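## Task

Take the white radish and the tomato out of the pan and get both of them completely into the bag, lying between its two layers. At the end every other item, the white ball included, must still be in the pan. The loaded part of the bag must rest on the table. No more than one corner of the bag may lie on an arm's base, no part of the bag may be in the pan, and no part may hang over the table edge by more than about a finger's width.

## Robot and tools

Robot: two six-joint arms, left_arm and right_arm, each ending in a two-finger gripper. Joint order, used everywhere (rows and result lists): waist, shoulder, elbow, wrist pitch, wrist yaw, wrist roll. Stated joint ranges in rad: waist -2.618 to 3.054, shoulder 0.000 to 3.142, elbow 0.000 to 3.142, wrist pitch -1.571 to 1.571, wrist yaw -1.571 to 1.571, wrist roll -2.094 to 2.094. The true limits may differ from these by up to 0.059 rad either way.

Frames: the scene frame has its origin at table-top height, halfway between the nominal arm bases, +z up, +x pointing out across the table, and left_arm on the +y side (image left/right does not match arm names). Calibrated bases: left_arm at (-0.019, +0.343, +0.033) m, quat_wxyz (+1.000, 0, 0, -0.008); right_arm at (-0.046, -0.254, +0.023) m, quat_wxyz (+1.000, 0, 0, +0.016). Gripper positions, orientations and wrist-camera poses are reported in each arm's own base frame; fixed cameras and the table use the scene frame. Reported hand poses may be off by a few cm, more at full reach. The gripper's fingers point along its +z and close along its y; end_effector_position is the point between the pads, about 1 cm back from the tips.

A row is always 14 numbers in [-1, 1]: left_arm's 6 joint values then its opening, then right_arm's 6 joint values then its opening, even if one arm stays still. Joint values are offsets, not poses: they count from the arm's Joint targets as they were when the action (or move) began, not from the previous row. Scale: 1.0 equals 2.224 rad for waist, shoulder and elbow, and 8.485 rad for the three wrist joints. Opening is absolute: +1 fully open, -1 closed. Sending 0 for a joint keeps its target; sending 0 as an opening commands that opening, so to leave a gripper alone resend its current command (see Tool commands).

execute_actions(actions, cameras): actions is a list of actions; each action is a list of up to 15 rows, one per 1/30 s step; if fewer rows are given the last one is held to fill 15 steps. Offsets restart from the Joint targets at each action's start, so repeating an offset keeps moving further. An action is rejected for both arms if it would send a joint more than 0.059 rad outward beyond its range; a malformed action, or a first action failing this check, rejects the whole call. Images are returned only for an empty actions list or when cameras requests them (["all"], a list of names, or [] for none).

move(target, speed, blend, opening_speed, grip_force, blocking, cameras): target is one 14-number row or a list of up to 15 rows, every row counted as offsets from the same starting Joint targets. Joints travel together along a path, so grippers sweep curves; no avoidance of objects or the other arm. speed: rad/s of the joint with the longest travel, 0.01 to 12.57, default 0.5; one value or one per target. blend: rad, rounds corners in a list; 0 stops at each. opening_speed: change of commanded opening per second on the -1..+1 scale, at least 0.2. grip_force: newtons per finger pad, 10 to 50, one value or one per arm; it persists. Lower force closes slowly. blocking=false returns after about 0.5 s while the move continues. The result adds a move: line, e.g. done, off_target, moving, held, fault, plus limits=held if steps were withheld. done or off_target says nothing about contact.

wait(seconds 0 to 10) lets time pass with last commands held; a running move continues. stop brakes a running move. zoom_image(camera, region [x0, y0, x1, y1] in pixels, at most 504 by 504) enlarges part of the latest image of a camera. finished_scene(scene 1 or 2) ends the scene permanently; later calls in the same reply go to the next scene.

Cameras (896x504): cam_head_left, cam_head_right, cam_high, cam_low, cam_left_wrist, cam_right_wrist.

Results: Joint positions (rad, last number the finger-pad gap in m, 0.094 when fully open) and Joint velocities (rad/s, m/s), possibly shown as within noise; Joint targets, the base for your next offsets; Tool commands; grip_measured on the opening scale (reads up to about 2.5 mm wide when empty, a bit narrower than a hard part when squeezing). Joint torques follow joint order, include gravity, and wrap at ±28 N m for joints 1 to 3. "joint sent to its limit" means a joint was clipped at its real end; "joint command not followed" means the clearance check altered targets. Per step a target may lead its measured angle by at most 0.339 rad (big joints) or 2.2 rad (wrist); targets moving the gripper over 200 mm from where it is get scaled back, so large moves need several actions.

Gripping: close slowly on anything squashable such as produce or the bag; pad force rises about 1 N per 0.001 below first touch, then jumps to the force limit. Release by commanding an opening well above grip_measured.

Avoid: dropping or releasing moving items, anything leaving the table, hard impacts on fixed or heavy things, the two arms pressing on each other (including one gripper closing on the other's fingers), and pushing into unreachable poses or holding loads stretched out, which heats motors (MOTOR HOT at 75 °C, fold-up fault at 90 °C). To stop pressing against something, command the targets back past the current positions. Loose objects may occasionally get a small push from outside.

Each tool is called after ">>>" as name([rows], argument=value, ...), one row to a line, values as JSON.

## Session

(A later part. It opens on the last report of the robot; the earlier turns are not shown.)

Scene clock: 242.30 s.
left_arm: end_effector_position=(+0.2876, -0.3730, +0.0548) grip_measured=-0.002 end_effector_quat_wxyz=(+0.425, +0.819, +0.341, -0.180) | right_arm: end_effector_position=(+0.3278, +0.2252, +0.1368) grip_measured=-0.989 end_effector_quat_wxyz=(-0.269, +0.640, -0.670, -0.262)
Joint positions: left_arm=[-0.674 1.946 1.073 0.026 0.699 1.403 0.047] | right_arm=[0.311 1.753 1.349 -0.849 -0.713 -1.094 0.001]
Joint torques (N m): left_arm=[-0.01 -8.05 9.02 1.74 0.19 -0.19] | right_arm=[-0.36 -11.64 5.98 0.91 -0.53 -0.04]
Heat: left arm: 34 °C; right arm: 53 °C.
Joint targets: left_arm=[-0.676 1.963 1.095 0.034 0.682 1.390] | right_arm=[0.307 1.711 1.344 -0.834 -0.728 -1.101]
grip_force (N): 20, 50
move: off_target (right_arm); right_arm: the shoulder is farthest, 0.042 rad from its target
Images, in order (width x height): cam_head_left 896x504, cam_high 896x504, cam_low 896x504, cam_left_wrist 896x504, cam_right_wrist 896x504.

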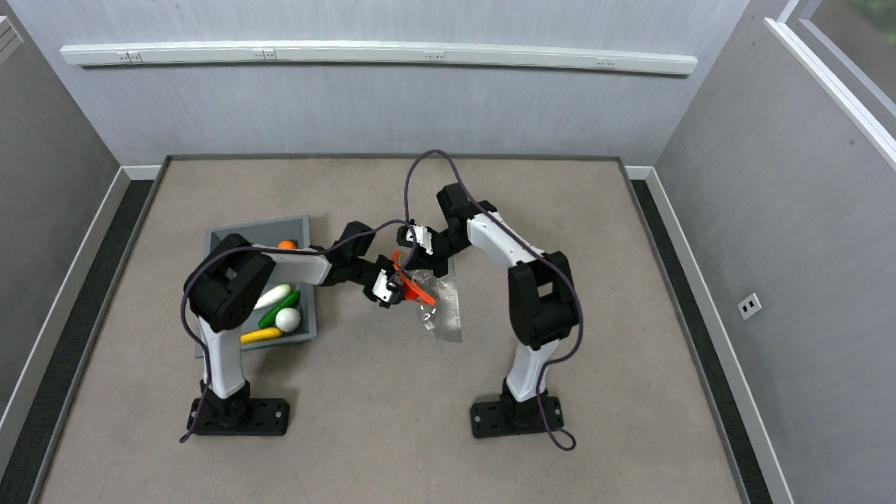

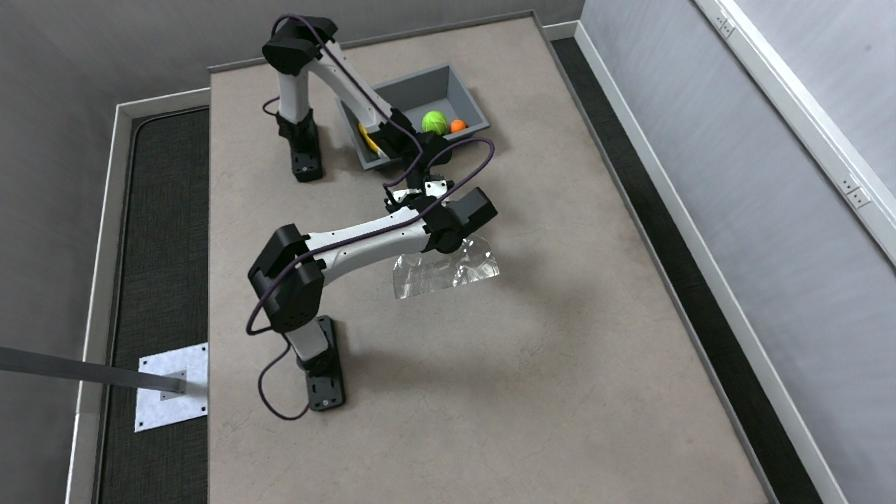

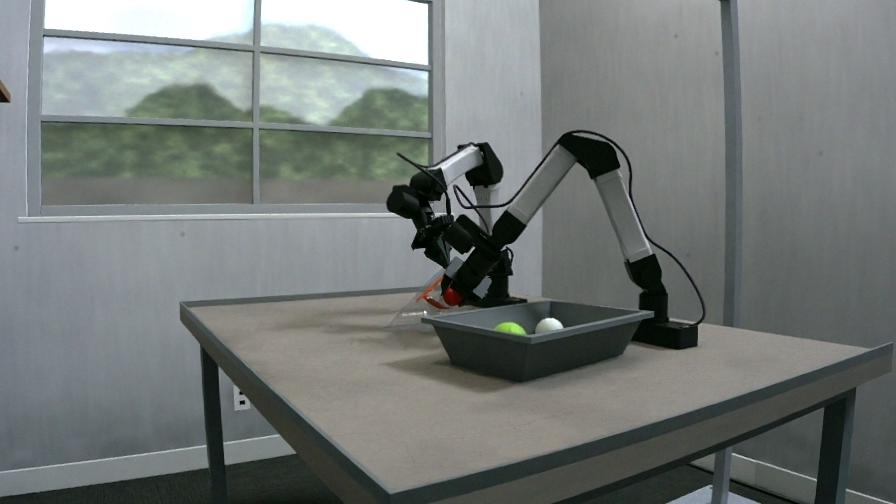

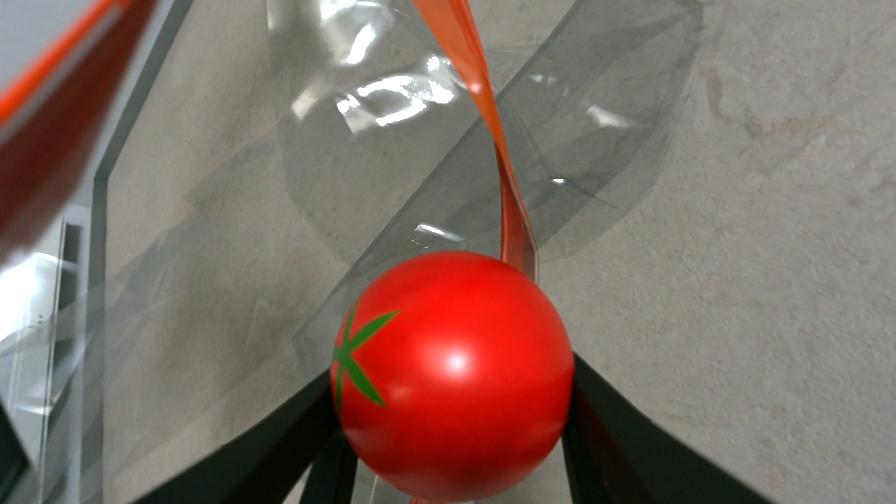

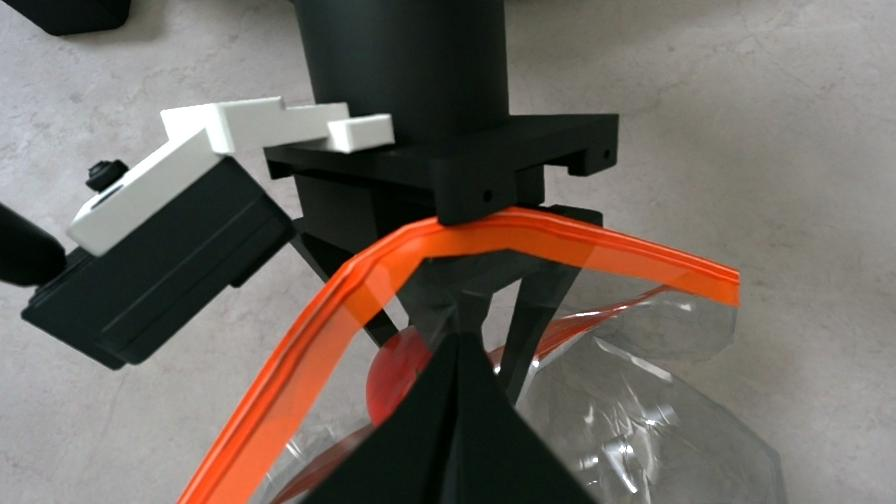

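>>> zoom_image(camera="cam_right_wrist", region=[220, 200, 760, 504])

>>> zoom_image(camera="cam_left_wrist", region=[250, 150, 700, 504])

>>> zoom_image(camera="cam_low", region=[370, 220, 540, 350])

>>> zoom_image(camera="cam_head_left", region=[350, 220, 490, 350])

Region (220, 200, 760, 504) is 540x304 pixels. A region can be at most 504 by 504 pixels.

Scaled by 1.120 from the camera's 896x504 image, which has a finer 1280x720 frame.

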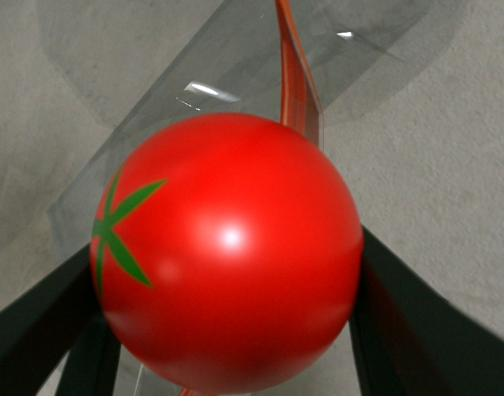

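Scaled by 2.965 from the camera's 896x504 image, which has a finer 1280x720 frame.

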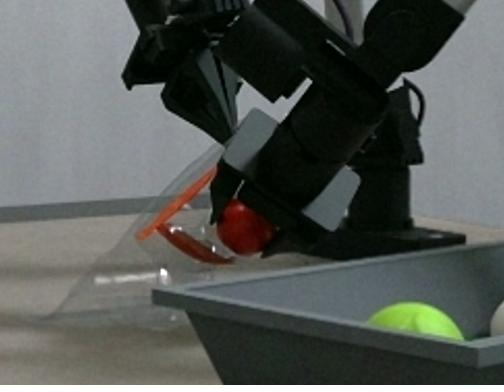

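Scaled by 3.600 from the camera's 896x504 image, which has a finer 1280x720 frame.

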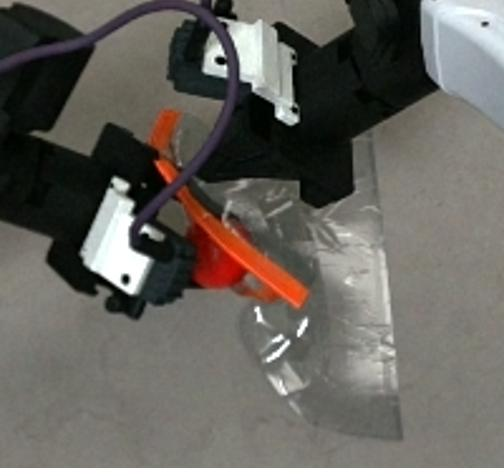

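>>> zoom_image(camera="cam_right_wrist", region=[250, 220, 700, 504])

>>> zoom_image(camera="cam_left_wrist", region=[0, 0, 504, 504])

Scaled by 1.120 from the camera's 896x504 image, which has a finer 1280x720 frame.

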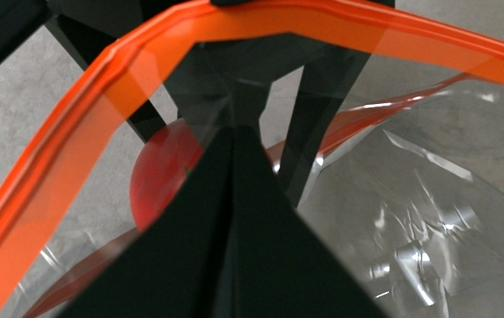

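Scaled by 1.000.

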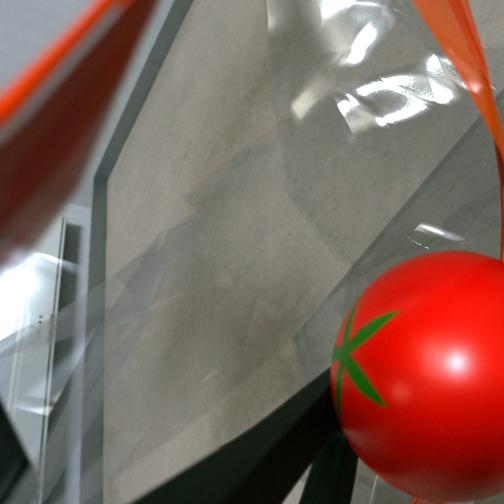

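>>> move(target=[-0.0240,0.0876,-0.0227,0.0636,0.0079,-0.0244,-0.02,0,-0.024,0,0,0,0,-1], speed=0.25, cameras=["cam_head_left","cam_low","cam_right_wrist","cam_left_wrist"])

>>> zoom_image(camera="cam_right_wrist", region=[200, 150, 700, 504])

>>> zoom_image(camera="cam_low", region=[370, 220, 540, 350])

>>> zoom_image(camera="cam_head_left", region=[350, 220, 490, 350])

Scene clock: 251.30 s.
left_arm: end_effector_position=(+0.3033, -0.4221, +0.0481) grip_measured=-0.002 end_effector_quat_wxyz=(+0.530, +0.764, +0.316, -0.190) | right_arm: end_effector_position=(+0.3265, +0.2247, +0.1560) grip_measured=-0.989 end_effector_quat_wxyz=(-0.291, +0.644, -0.661, -0.251)
Joint positions: left_arm=[-0.722 2.136 1.055 0.566 0.732 1.195 0.047] | right_arm=[0.311 1.7 1.349 -0.847 -0.713 -1.094 0.001]
Joint torques (N m): left_arm=[-0.4 -8.75 5.22 2.09 0.39 -0.21] | right_arm=[-0.35 -11.33 6.09 0.97 -0.53 -0.03]
Heat: left arm: 35 °C; right arm: 53 °C.
Joint targets: left_arm=[-0.730 2.157 1.045 0.574 0.749 1.184] | right_arm=[0.307 1.657 1.344 -0.834 -0.728 -1.101]
grip_force (N): 20, 50
move: off_target (right_arm); right_arm: the shoulder is farthest, 0.042 rad from its target
Images, in order (width x height): cam_head_left 896x504, cam_low 896x504, cam_left_wrist 896x504, cam_right_wrist 896x504.

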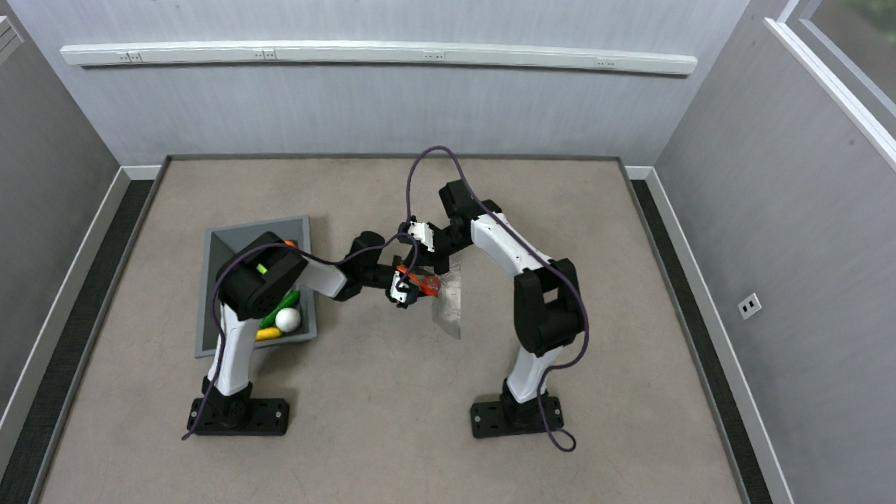

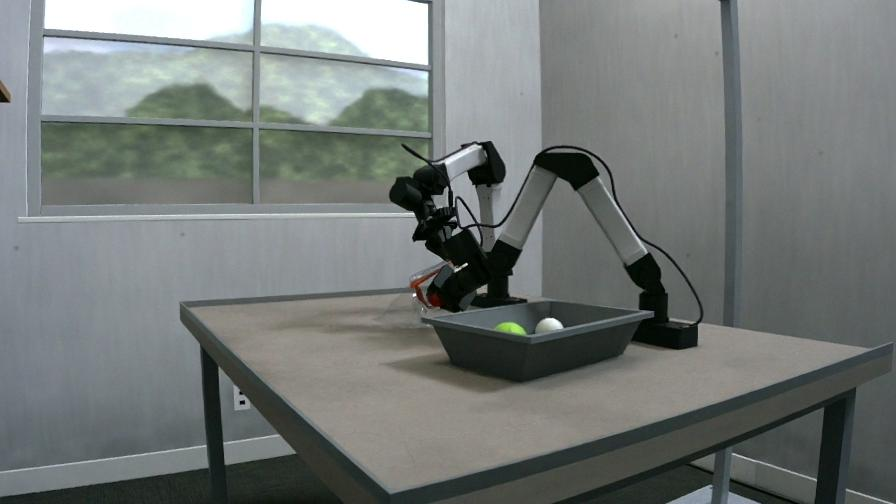

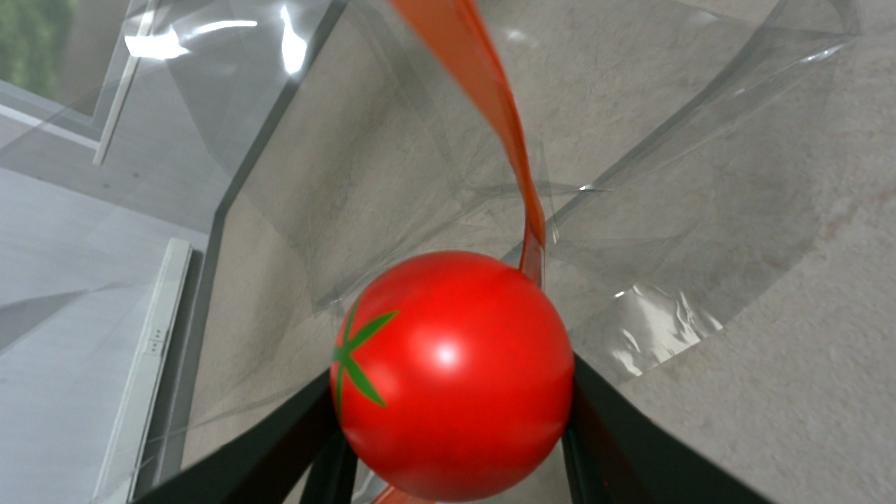

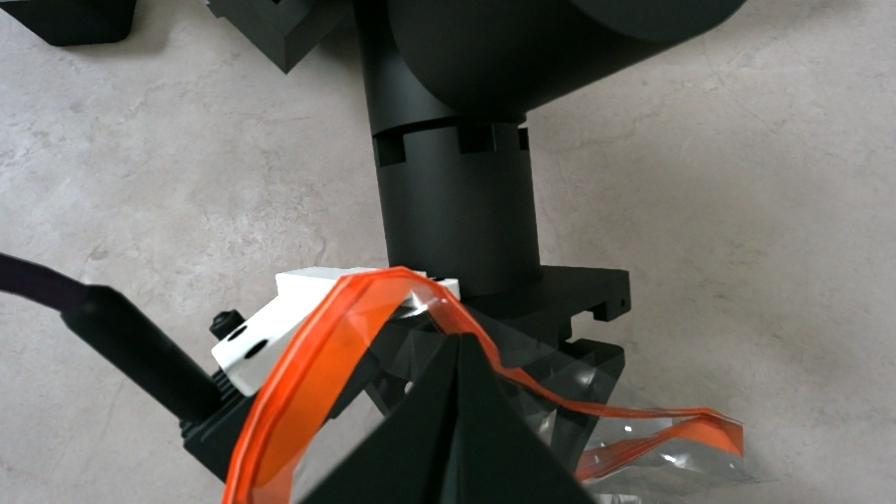

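Scaled by 1.008 from the camera's 896x504 image, which has a finer 1280x720 frame.

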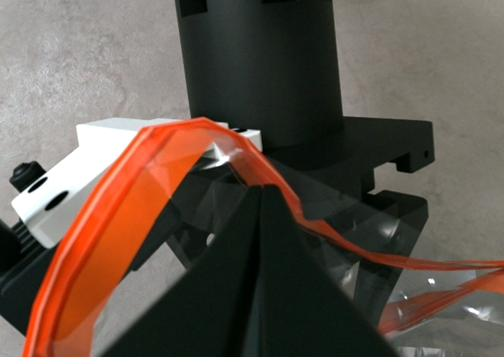

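Scaled by 2.965 from the camera's 896x504 image, which has a finer 1280x720 frame.

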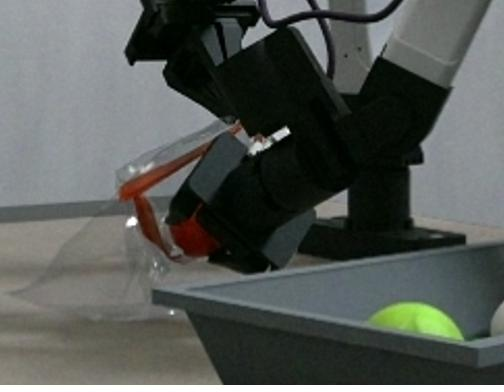

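Scaled by 3.600 from the camera's 896x504 image, which has a finer 1280x720 frame.

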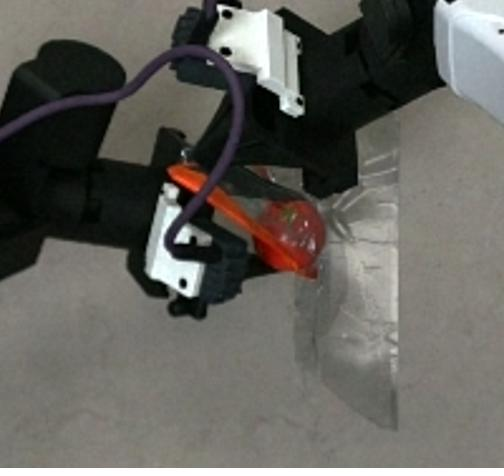

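>>> move([
  [0.0240,-0.0876,0.0227,-0.0636,-0.0079,0.0244,-0.02,0,0,0,0,0,0,-1],
  [0.1483,-0.2273,-0.0015,-0.1192,0.0115,0.0609,-0.02,0,0,0,0,0,0,-1],
  [0.1483,-0.2273,-0.0015,-0.1192,0.0115,0.0609,-0.02,0,0.0778,0,0,0,0,-1],
], speed=0.4, blend=[0.03,0.03,0], cameras=["cam_head_left","cam_low","cam_right_wrist","cam_left_wrist"])

>>> zoom_image(camera="cam_low", region=[370, 200, 540, 340])

>>> zoom_image(camera="cam_head_left", region=[350, 220, 490, 350])

Scene clock: 256.50 s.
left_arm: end_effector_position=(+0.2973, -0.2665, +0.1178) grip_measured=-0.002 end_effector_quat_wxyz=(+0.425, +0.817, +0.352, -0.169) | right_arm: end_effector_position=(+0.3278, +0.2256, +0.1100) grip_measured=-0.989 end_effector_quat_wxyz=(-0.239, +0.634, -0.681, -0.278)
Joint positions: left_arm=[-0.403 1.673 1.055 -0.423 0.831 1.687 0.047] | right_arm=[0.311 1.824 1.344 -0.844 -0.717 -1.094 0.001]
Joint torques (N m): left_arm=[0.42 -8.99 5.98 1.13 0.6 0.03] | right_arm=[-0.36 -7.66 6.37 0.69 -0.51 -0.03]
Heat: left arm: 35 °C; right arm: 53 °C.
Joint targets: left_arm=[-0.400 1.652 1.042 -0.437 0.847 1.700] | right_arm=[0.307 1.830 1.345 -0.834 -0.728 -1.101]
grip_force (N): 20, 50
move: done
Images, in order (width x height): cam_head_left 896x504, cam_low 896x504, cam_left_wrist 896x504, cam_right_wrist 896x504.

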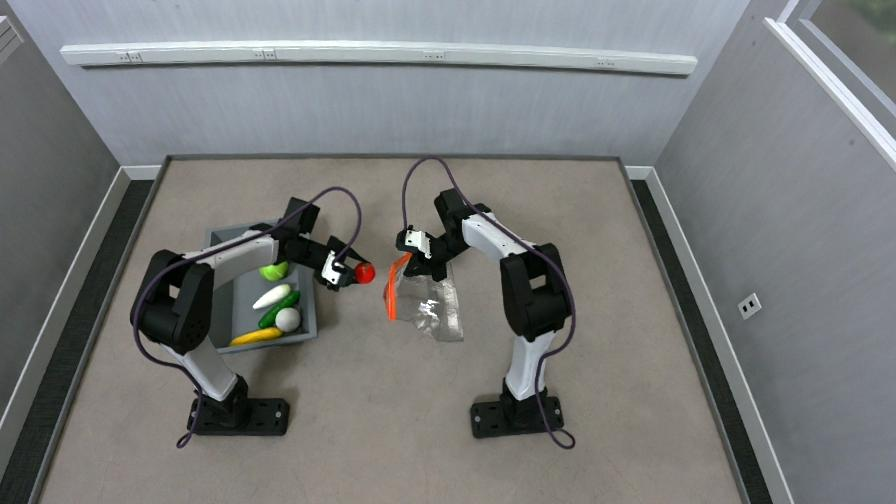

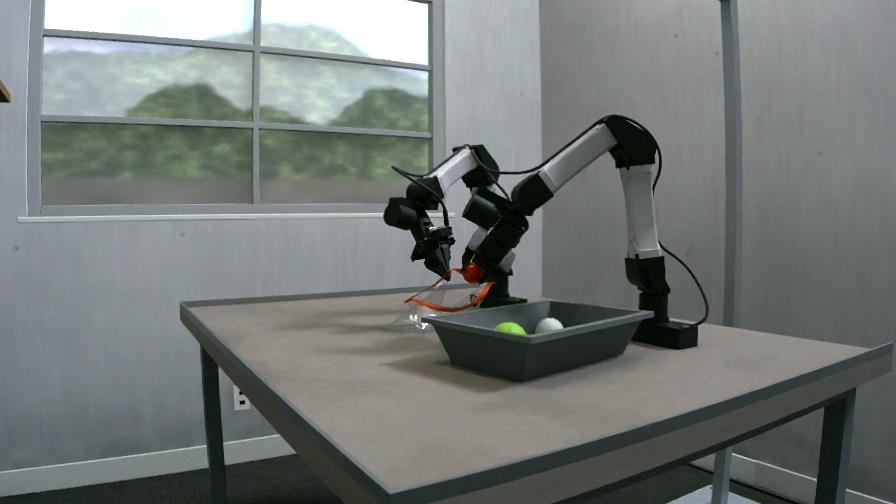

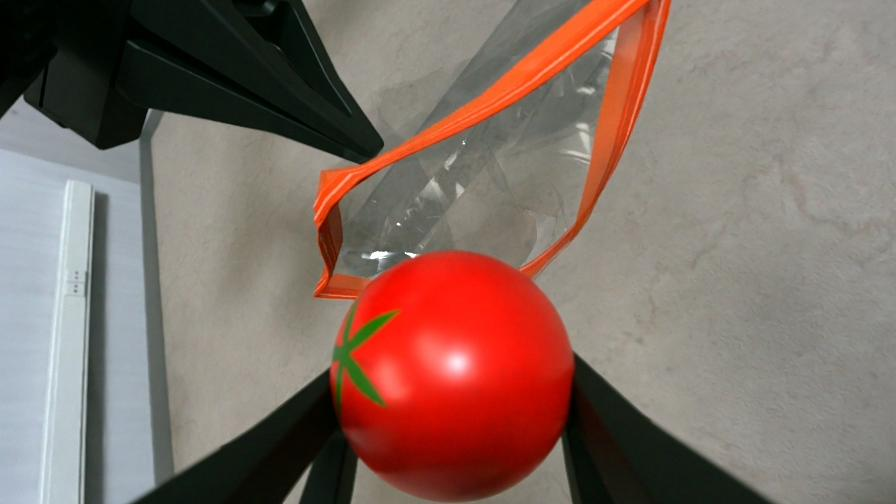

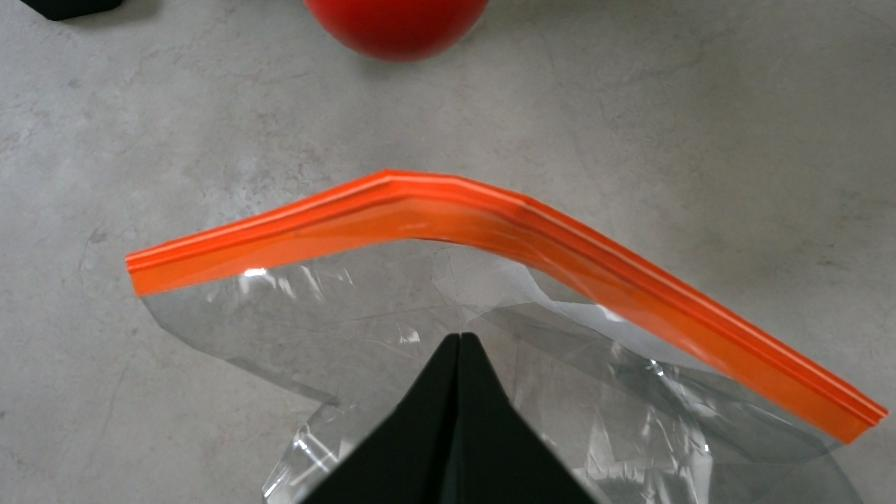

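Scaled by 2.965 from the camera's 896x504 image, which has a finer 1280x720 frame.

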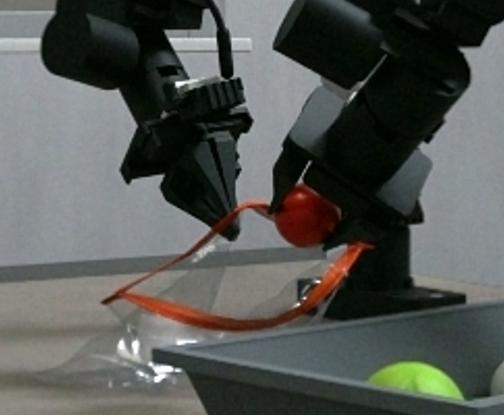

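Scaled by 3.600 from the camera's 896x504 image, which has a finer 1280x720 frame.

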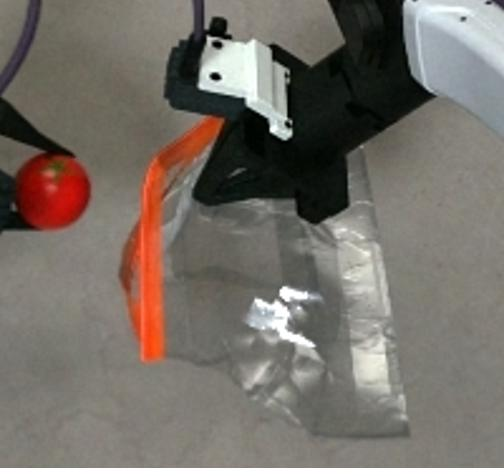

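>>> move([
  [-0.0103,0.0687,-0.0517,0.0341,-0.0014,-0.0036,-0.02,0,0,0,0,0,0,-1],
  [-0.0828,0.1441,-0.0205,0.0614,-0.0124,-0.0257,-0.02,0,0,0,0,0,0,-1],
], speed=0.4, blend=[0.03,0], cameras=["cam_head_left","cam_low","cam_right_wrist","cam_left_wrist"])

>>> zoom_image(camera="cam_low", region=[370, 200, 540, 340])

>>> zoom_image(camera="cam_head_left", region=[350, 220, 490, 350])

Scene clock: 262.03 s.
left_arm: end_effector_position=(+0.2926, -0.3360, +0.0308) grip_measured=-0.002 end_effector_quat_wxyz=(+0.427, +0.818, +0.341, -0.180) | right_arm: end_effector_position=(+0.3278, +0.2256, +0.1100) grip_measured=-0.989 end_effector_quat_wxyz=(-0.239, +0.634, -0.681, -0.278)
Joint positions: left_arm=[-0.582 1.955 0.975 0.075 0.759 1.495 0.047] | right_arm=[0.311 1.824 1.344 -0.844 -0.717 -1.094 0.001]
Joint torques (N m): left_arm=[0.09 -7.64 8.27 1.62 0.2 -0.19] | right_arm=[-0.36 -7.84 6.31 0.76 -0.51 -0.05]
Heat: left arm: 34 °C; right arm: 51 °C.
Joint targets: left_arm=[-0.584 1.972 0.996 0.084 0.742 1.482] | right_arm=[0.307 1.830 1.345 -0.834 -0.728 -1.101]
grip_force (N): 20, 50
move: done
Images, in order (width x height): cam_head_left 896x504, cam_low 896x504, cam_left_wrist 896x504, cam_right_wrist 896x504.

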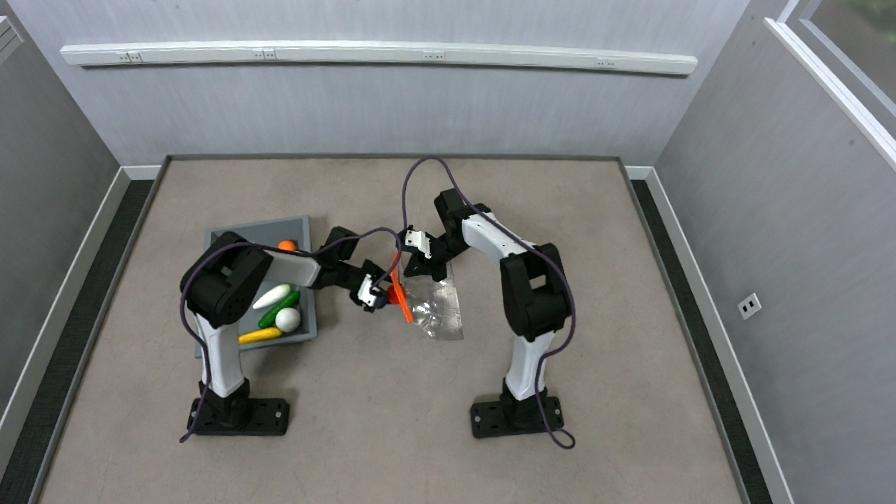

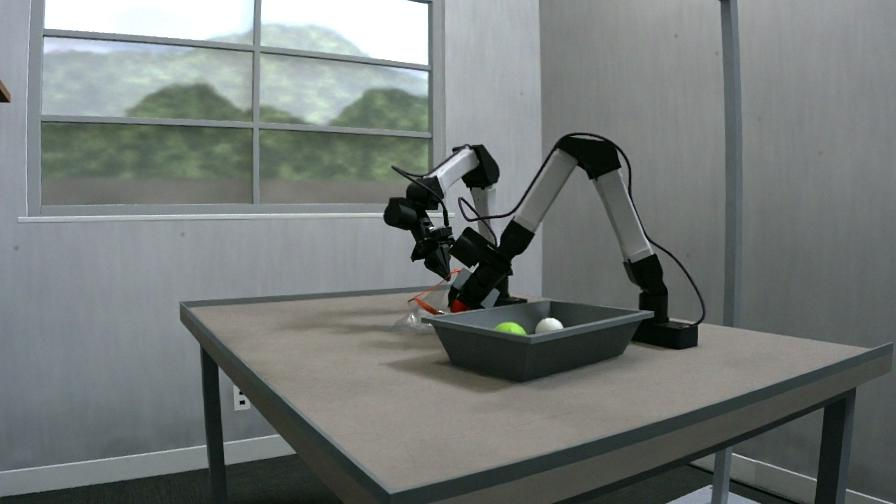

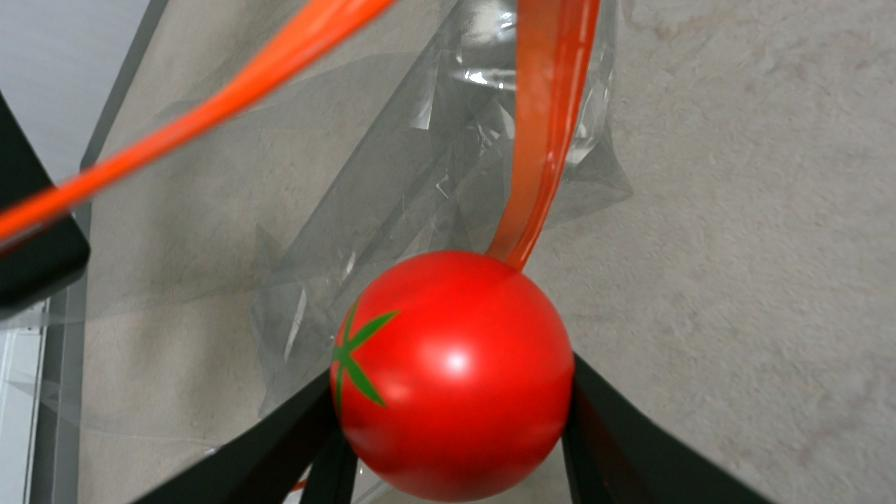

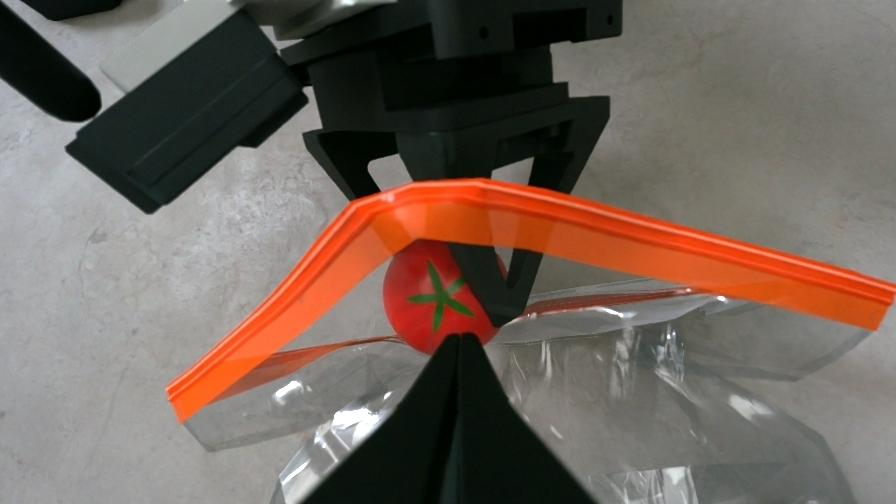

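Scaled by 2.965 from the camera's 896x504 image, which has a finer 1280x720 frame.

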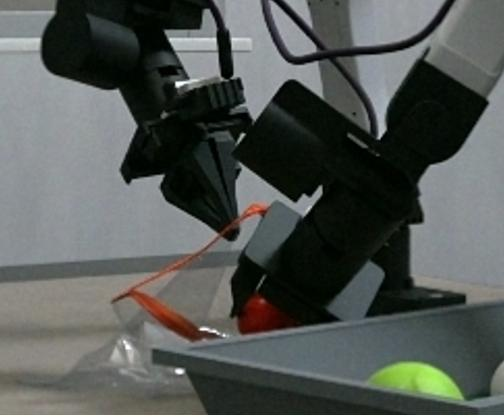

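Scaled by 3.600 from the camera's 896x504 image, which has a finer 1280x720 frame.

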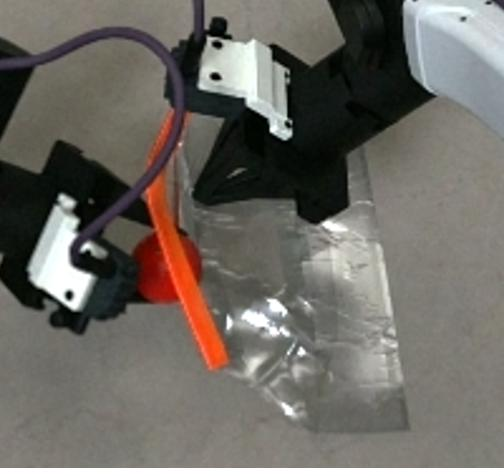

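>>> move([
  [0.0028,-0.0065,0.0230,-0.0083,0.0005,0.0008,-0.02,0,-0.036,0,0,0,0,-1],
  [-0.0382,0.0344,0.0738,-0.0038,-0.0065,-0.0100,-0.02,0,-0.036,0,0,0,0,-1],
], speed=0.3, cameras=["cam_head_left","cam_low","cam_right_wrist","cam_left_wrist"])

>>> zoom_image(camera="cam_low", region=[370, 200, 540, 340])

>>> zoom_image(camera="cam_head_left", region=[350, 220, 490, 350])

Scene clock: 265.73 s.
left_arm: end_effector_position=(+0.3044, -0.3800, +0.0413) grip_measured=-0.002 end_effector_quat_wxyz=(+0.425, +0.818, +0.343, -0.179) | right_arm: end_effector_position=(+0.3274, +0.2253, +0.1225) grip_measured=-0.989 end_effector_quat_wxyz=(-0.253, +0.636, -0.676, -0.271)
Joint positions: left_arm=[-0.662 2.03 1.137 0.042 0.703 1.41 0.047] | right_arm=[0.311 1.789 1.344 -0.847 -0.717 -1.094 0.001]
Joint torques (N m): left_arm=[-0.31 -8.5 8.99 1.75 0.19 -0.19] | right_arm=[-0.31 -11.56 6.39 0.83 -0.51 -0.04]
Heat: left arm: 34 °C; right arm: 51 °C.
Joint targets: left_arm=[-0.669 2.049 1.160 0.051 0.686 1.397] | right_arm=[0.308 1.750 1.345 -0.834 -0.728 -1.101]
grip_force (N): 20, 50
move: off_target (right_arm); right_arm: the shoulder is farthest, 0.039 rad from its target
Images, in order (width x height): cam_head_left 896x504, cam_low 896x504, cam_left_wrist 896x504, cam_right_wrist 896x504.

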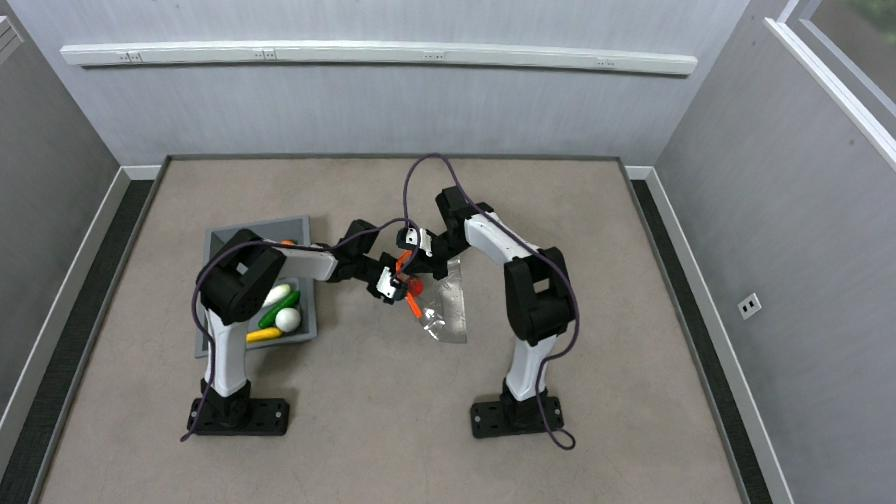

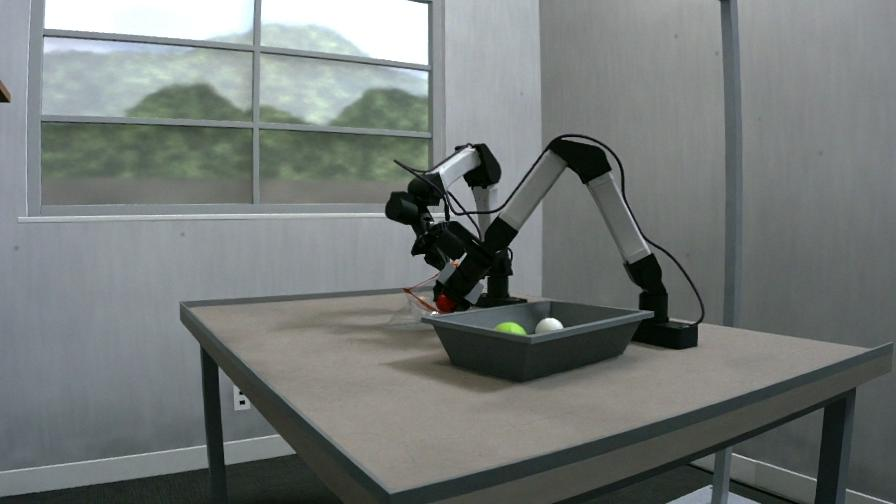

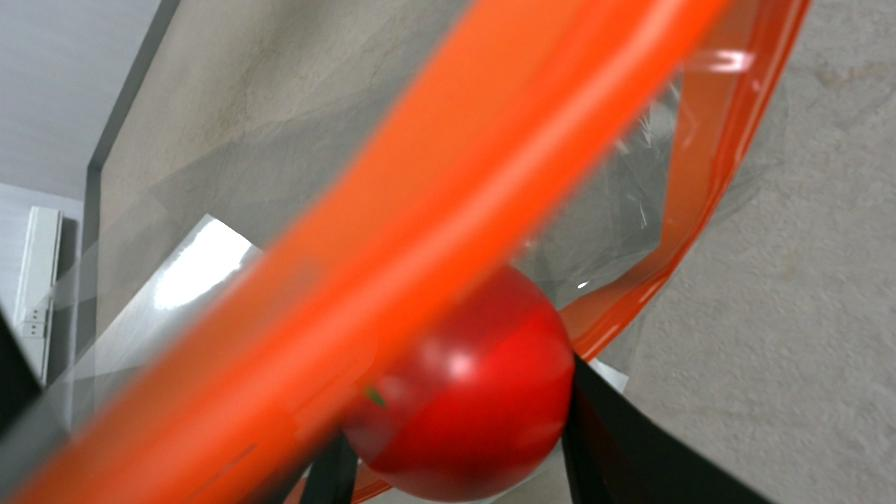

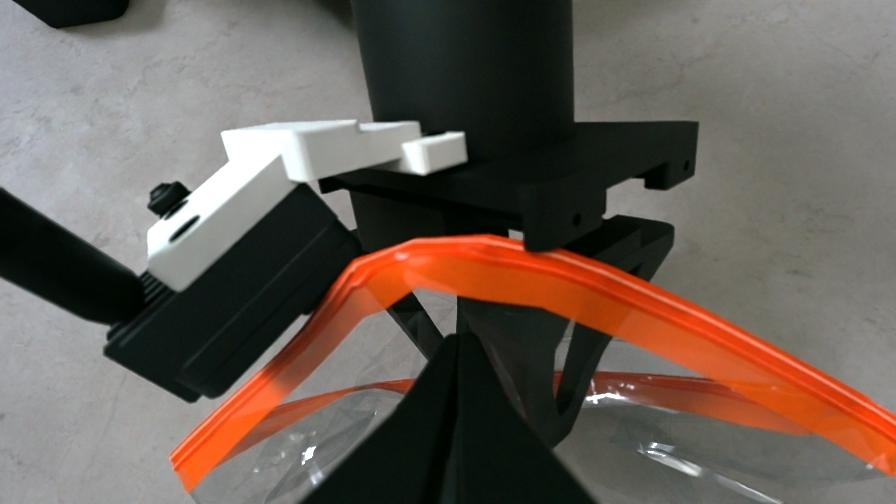

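Scaled by 2.965 from the camera's 896x504 image, which has a finer 1280x720 frame.

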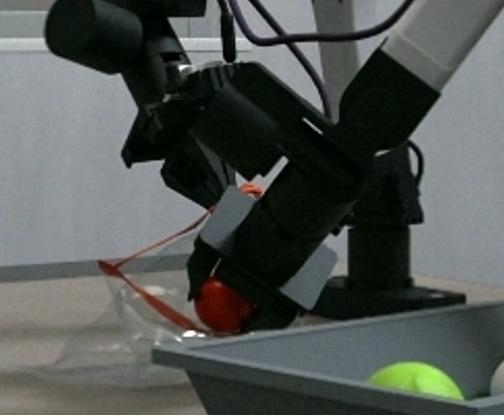

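Scaled by 3.600 from the camera's 896x504 image, which has a finer 1280x720 frame.

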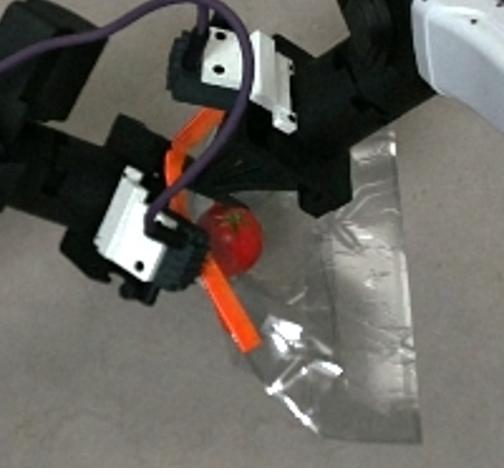

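>>> move(target=[-0.0018,0.0233,-0.0072,0.0085,-0.0002,-0.0005,-0.02,0,0,0,0,0,0,-1], speed=0.2, cameras=["cam_right_wrist","cam_left_wrist"])

>>> zoom_image(camera="cam_right_wrist", region=[250, 200, 700, 504])

Scene clock: 268.07 s.
left_arm: end_effector_position=(+0.3089, -0.3855, +0.0282) grip_measured=-0.002 end_effector_quat_wxyz=(+0.433, +0.816, +0.339, -0.176) | right_arm: end_effector_position=(+0.3274, +0.2253, +0.1225) grip_measured=-0.989 end_effector_quat_wxyz=(-0.253, +0.636, -0.676, -0.271)
Joint positions: left_arm=[-0.666 2.081 1.137 0.115 0.702 1.406 0.047] | right_arm=[0.311 1.789 1.344 -0.847 -0.717 -1.094 0.001]
Joint torques (N m): left_arm=[-0.34 -8.66 7.25 1.78 0.17 -0.2] | right_arm=[-0.31 -11.58 6.42 0.83 -0.5 -0.04]
Heat: left arm: 34 °C; right arm: 51 °C.
Joint targets: left_arm=[-0.673 2.101 1.144 0.123 0.685 1.393] | right_arm=[0.308 1.750 1.345 -0.834 -0.728 -1.101]
grip_force (N): 20, 50
move: off_target (right_arm); right_arm: the shoulder is farthest, 0.039 rad from its target
Images, in order (width x height): cam_left_wrist 896x504, cam_right_wrist 896x504.

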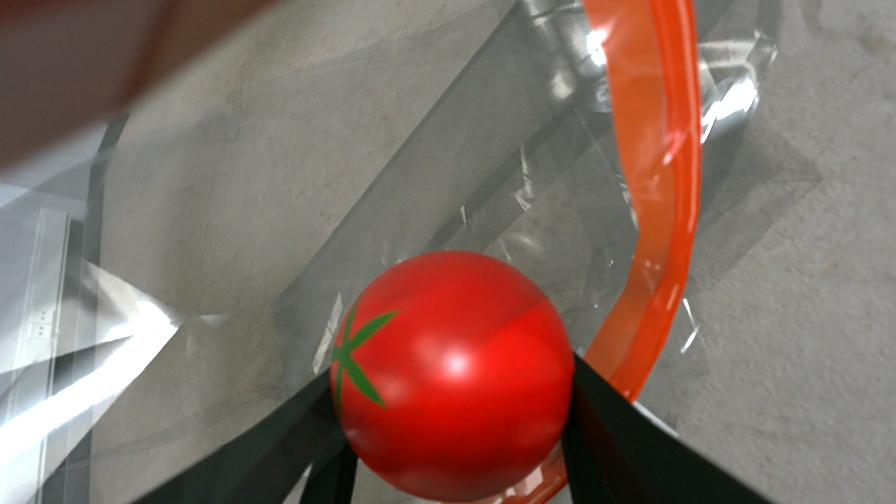

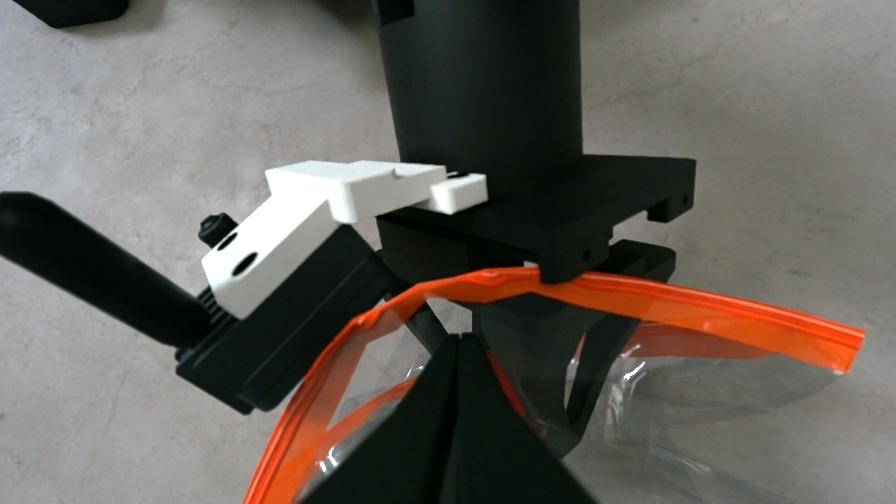

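Scaled by 1.120 from the camera's 896x504 image, which has a finer 1280x720 frame.

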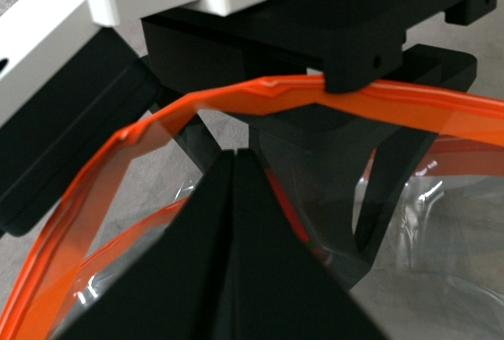

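>>> move(target=[0,0,0,0,0,0,0.25,0,0,0,0,0,0,-1], opening_speed=0.4, cameras=["cam_right_wrist","cam_left_wrist"])

Scene clock: 269.30 s.
left_arm: end_effector_position=(+0.3091, -0.3857, +0.0284) grip_measured=+0.248 end_effector_quat_wxyz=(+0.434, +0.816, +0.339, -0.175) | right_arm: end_effector_position=(+0.3274, +0.2253, +0.1225) grip_measured=-0.989 end_effector_quat_wxyz=(-0.253, +0.636, -0.676, -0.271)
Joint positions: left_arm=[-0.666 2.081 1.137 0.117 0.702 1.406 0.059] | right_arm=[0.311 1.789 1.344 -0.847 -0.717 -1.094 0.001]
Joint torques (N m): left_arm=[-0.34 -8.64 7.23 1.76 0.18 -0.2] | right_arm=[-0.31 -11.56 6.42 0.83 -0.51 -0.04]
Heat: left arm: 34 °C; right arm: 52 °C.
Joint targets: left_arm=[-0.673 2.101 1.144 0.123 0.685 1.393] | right_arm=[0.308 1.750 1.345 -0.834 -0.728 -1.101]
grip_force (N): 20, 50
move: off_target (right_arm); right_arm: the shoulder is farthest, 0.039 rad from its target
Images, in order (width x height): cam_left_wrist 896x504, cam_right_wrist 896x504.

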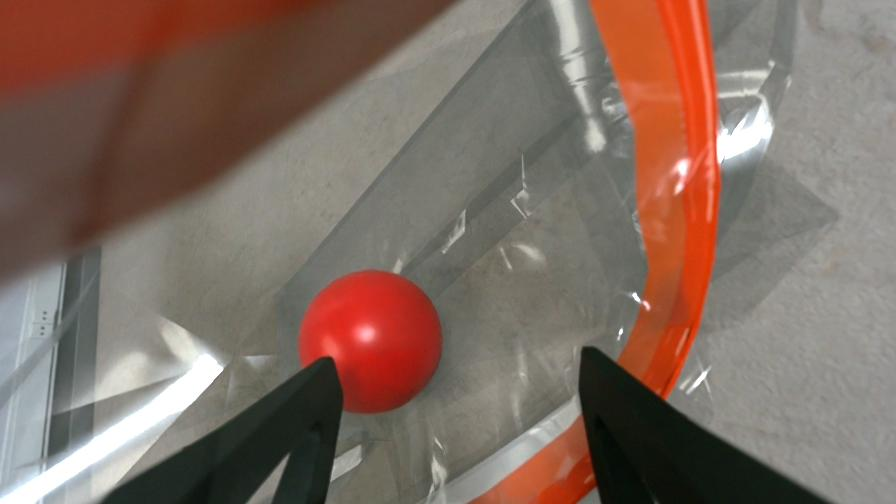

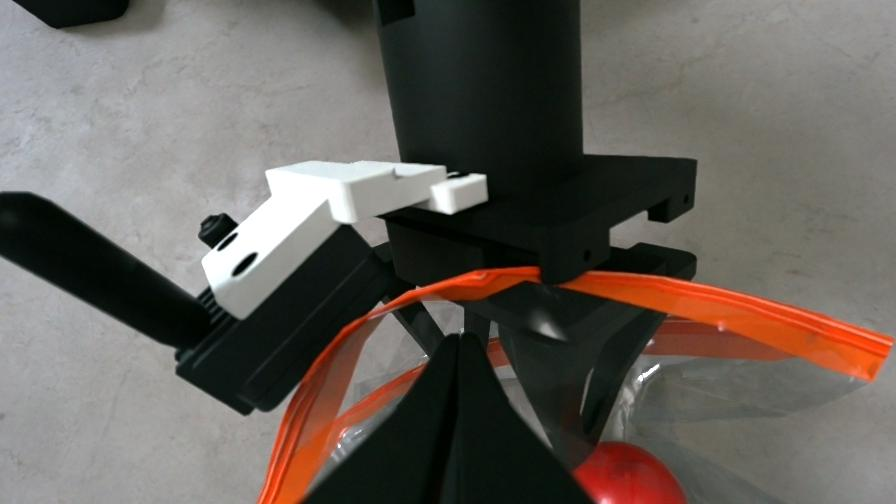

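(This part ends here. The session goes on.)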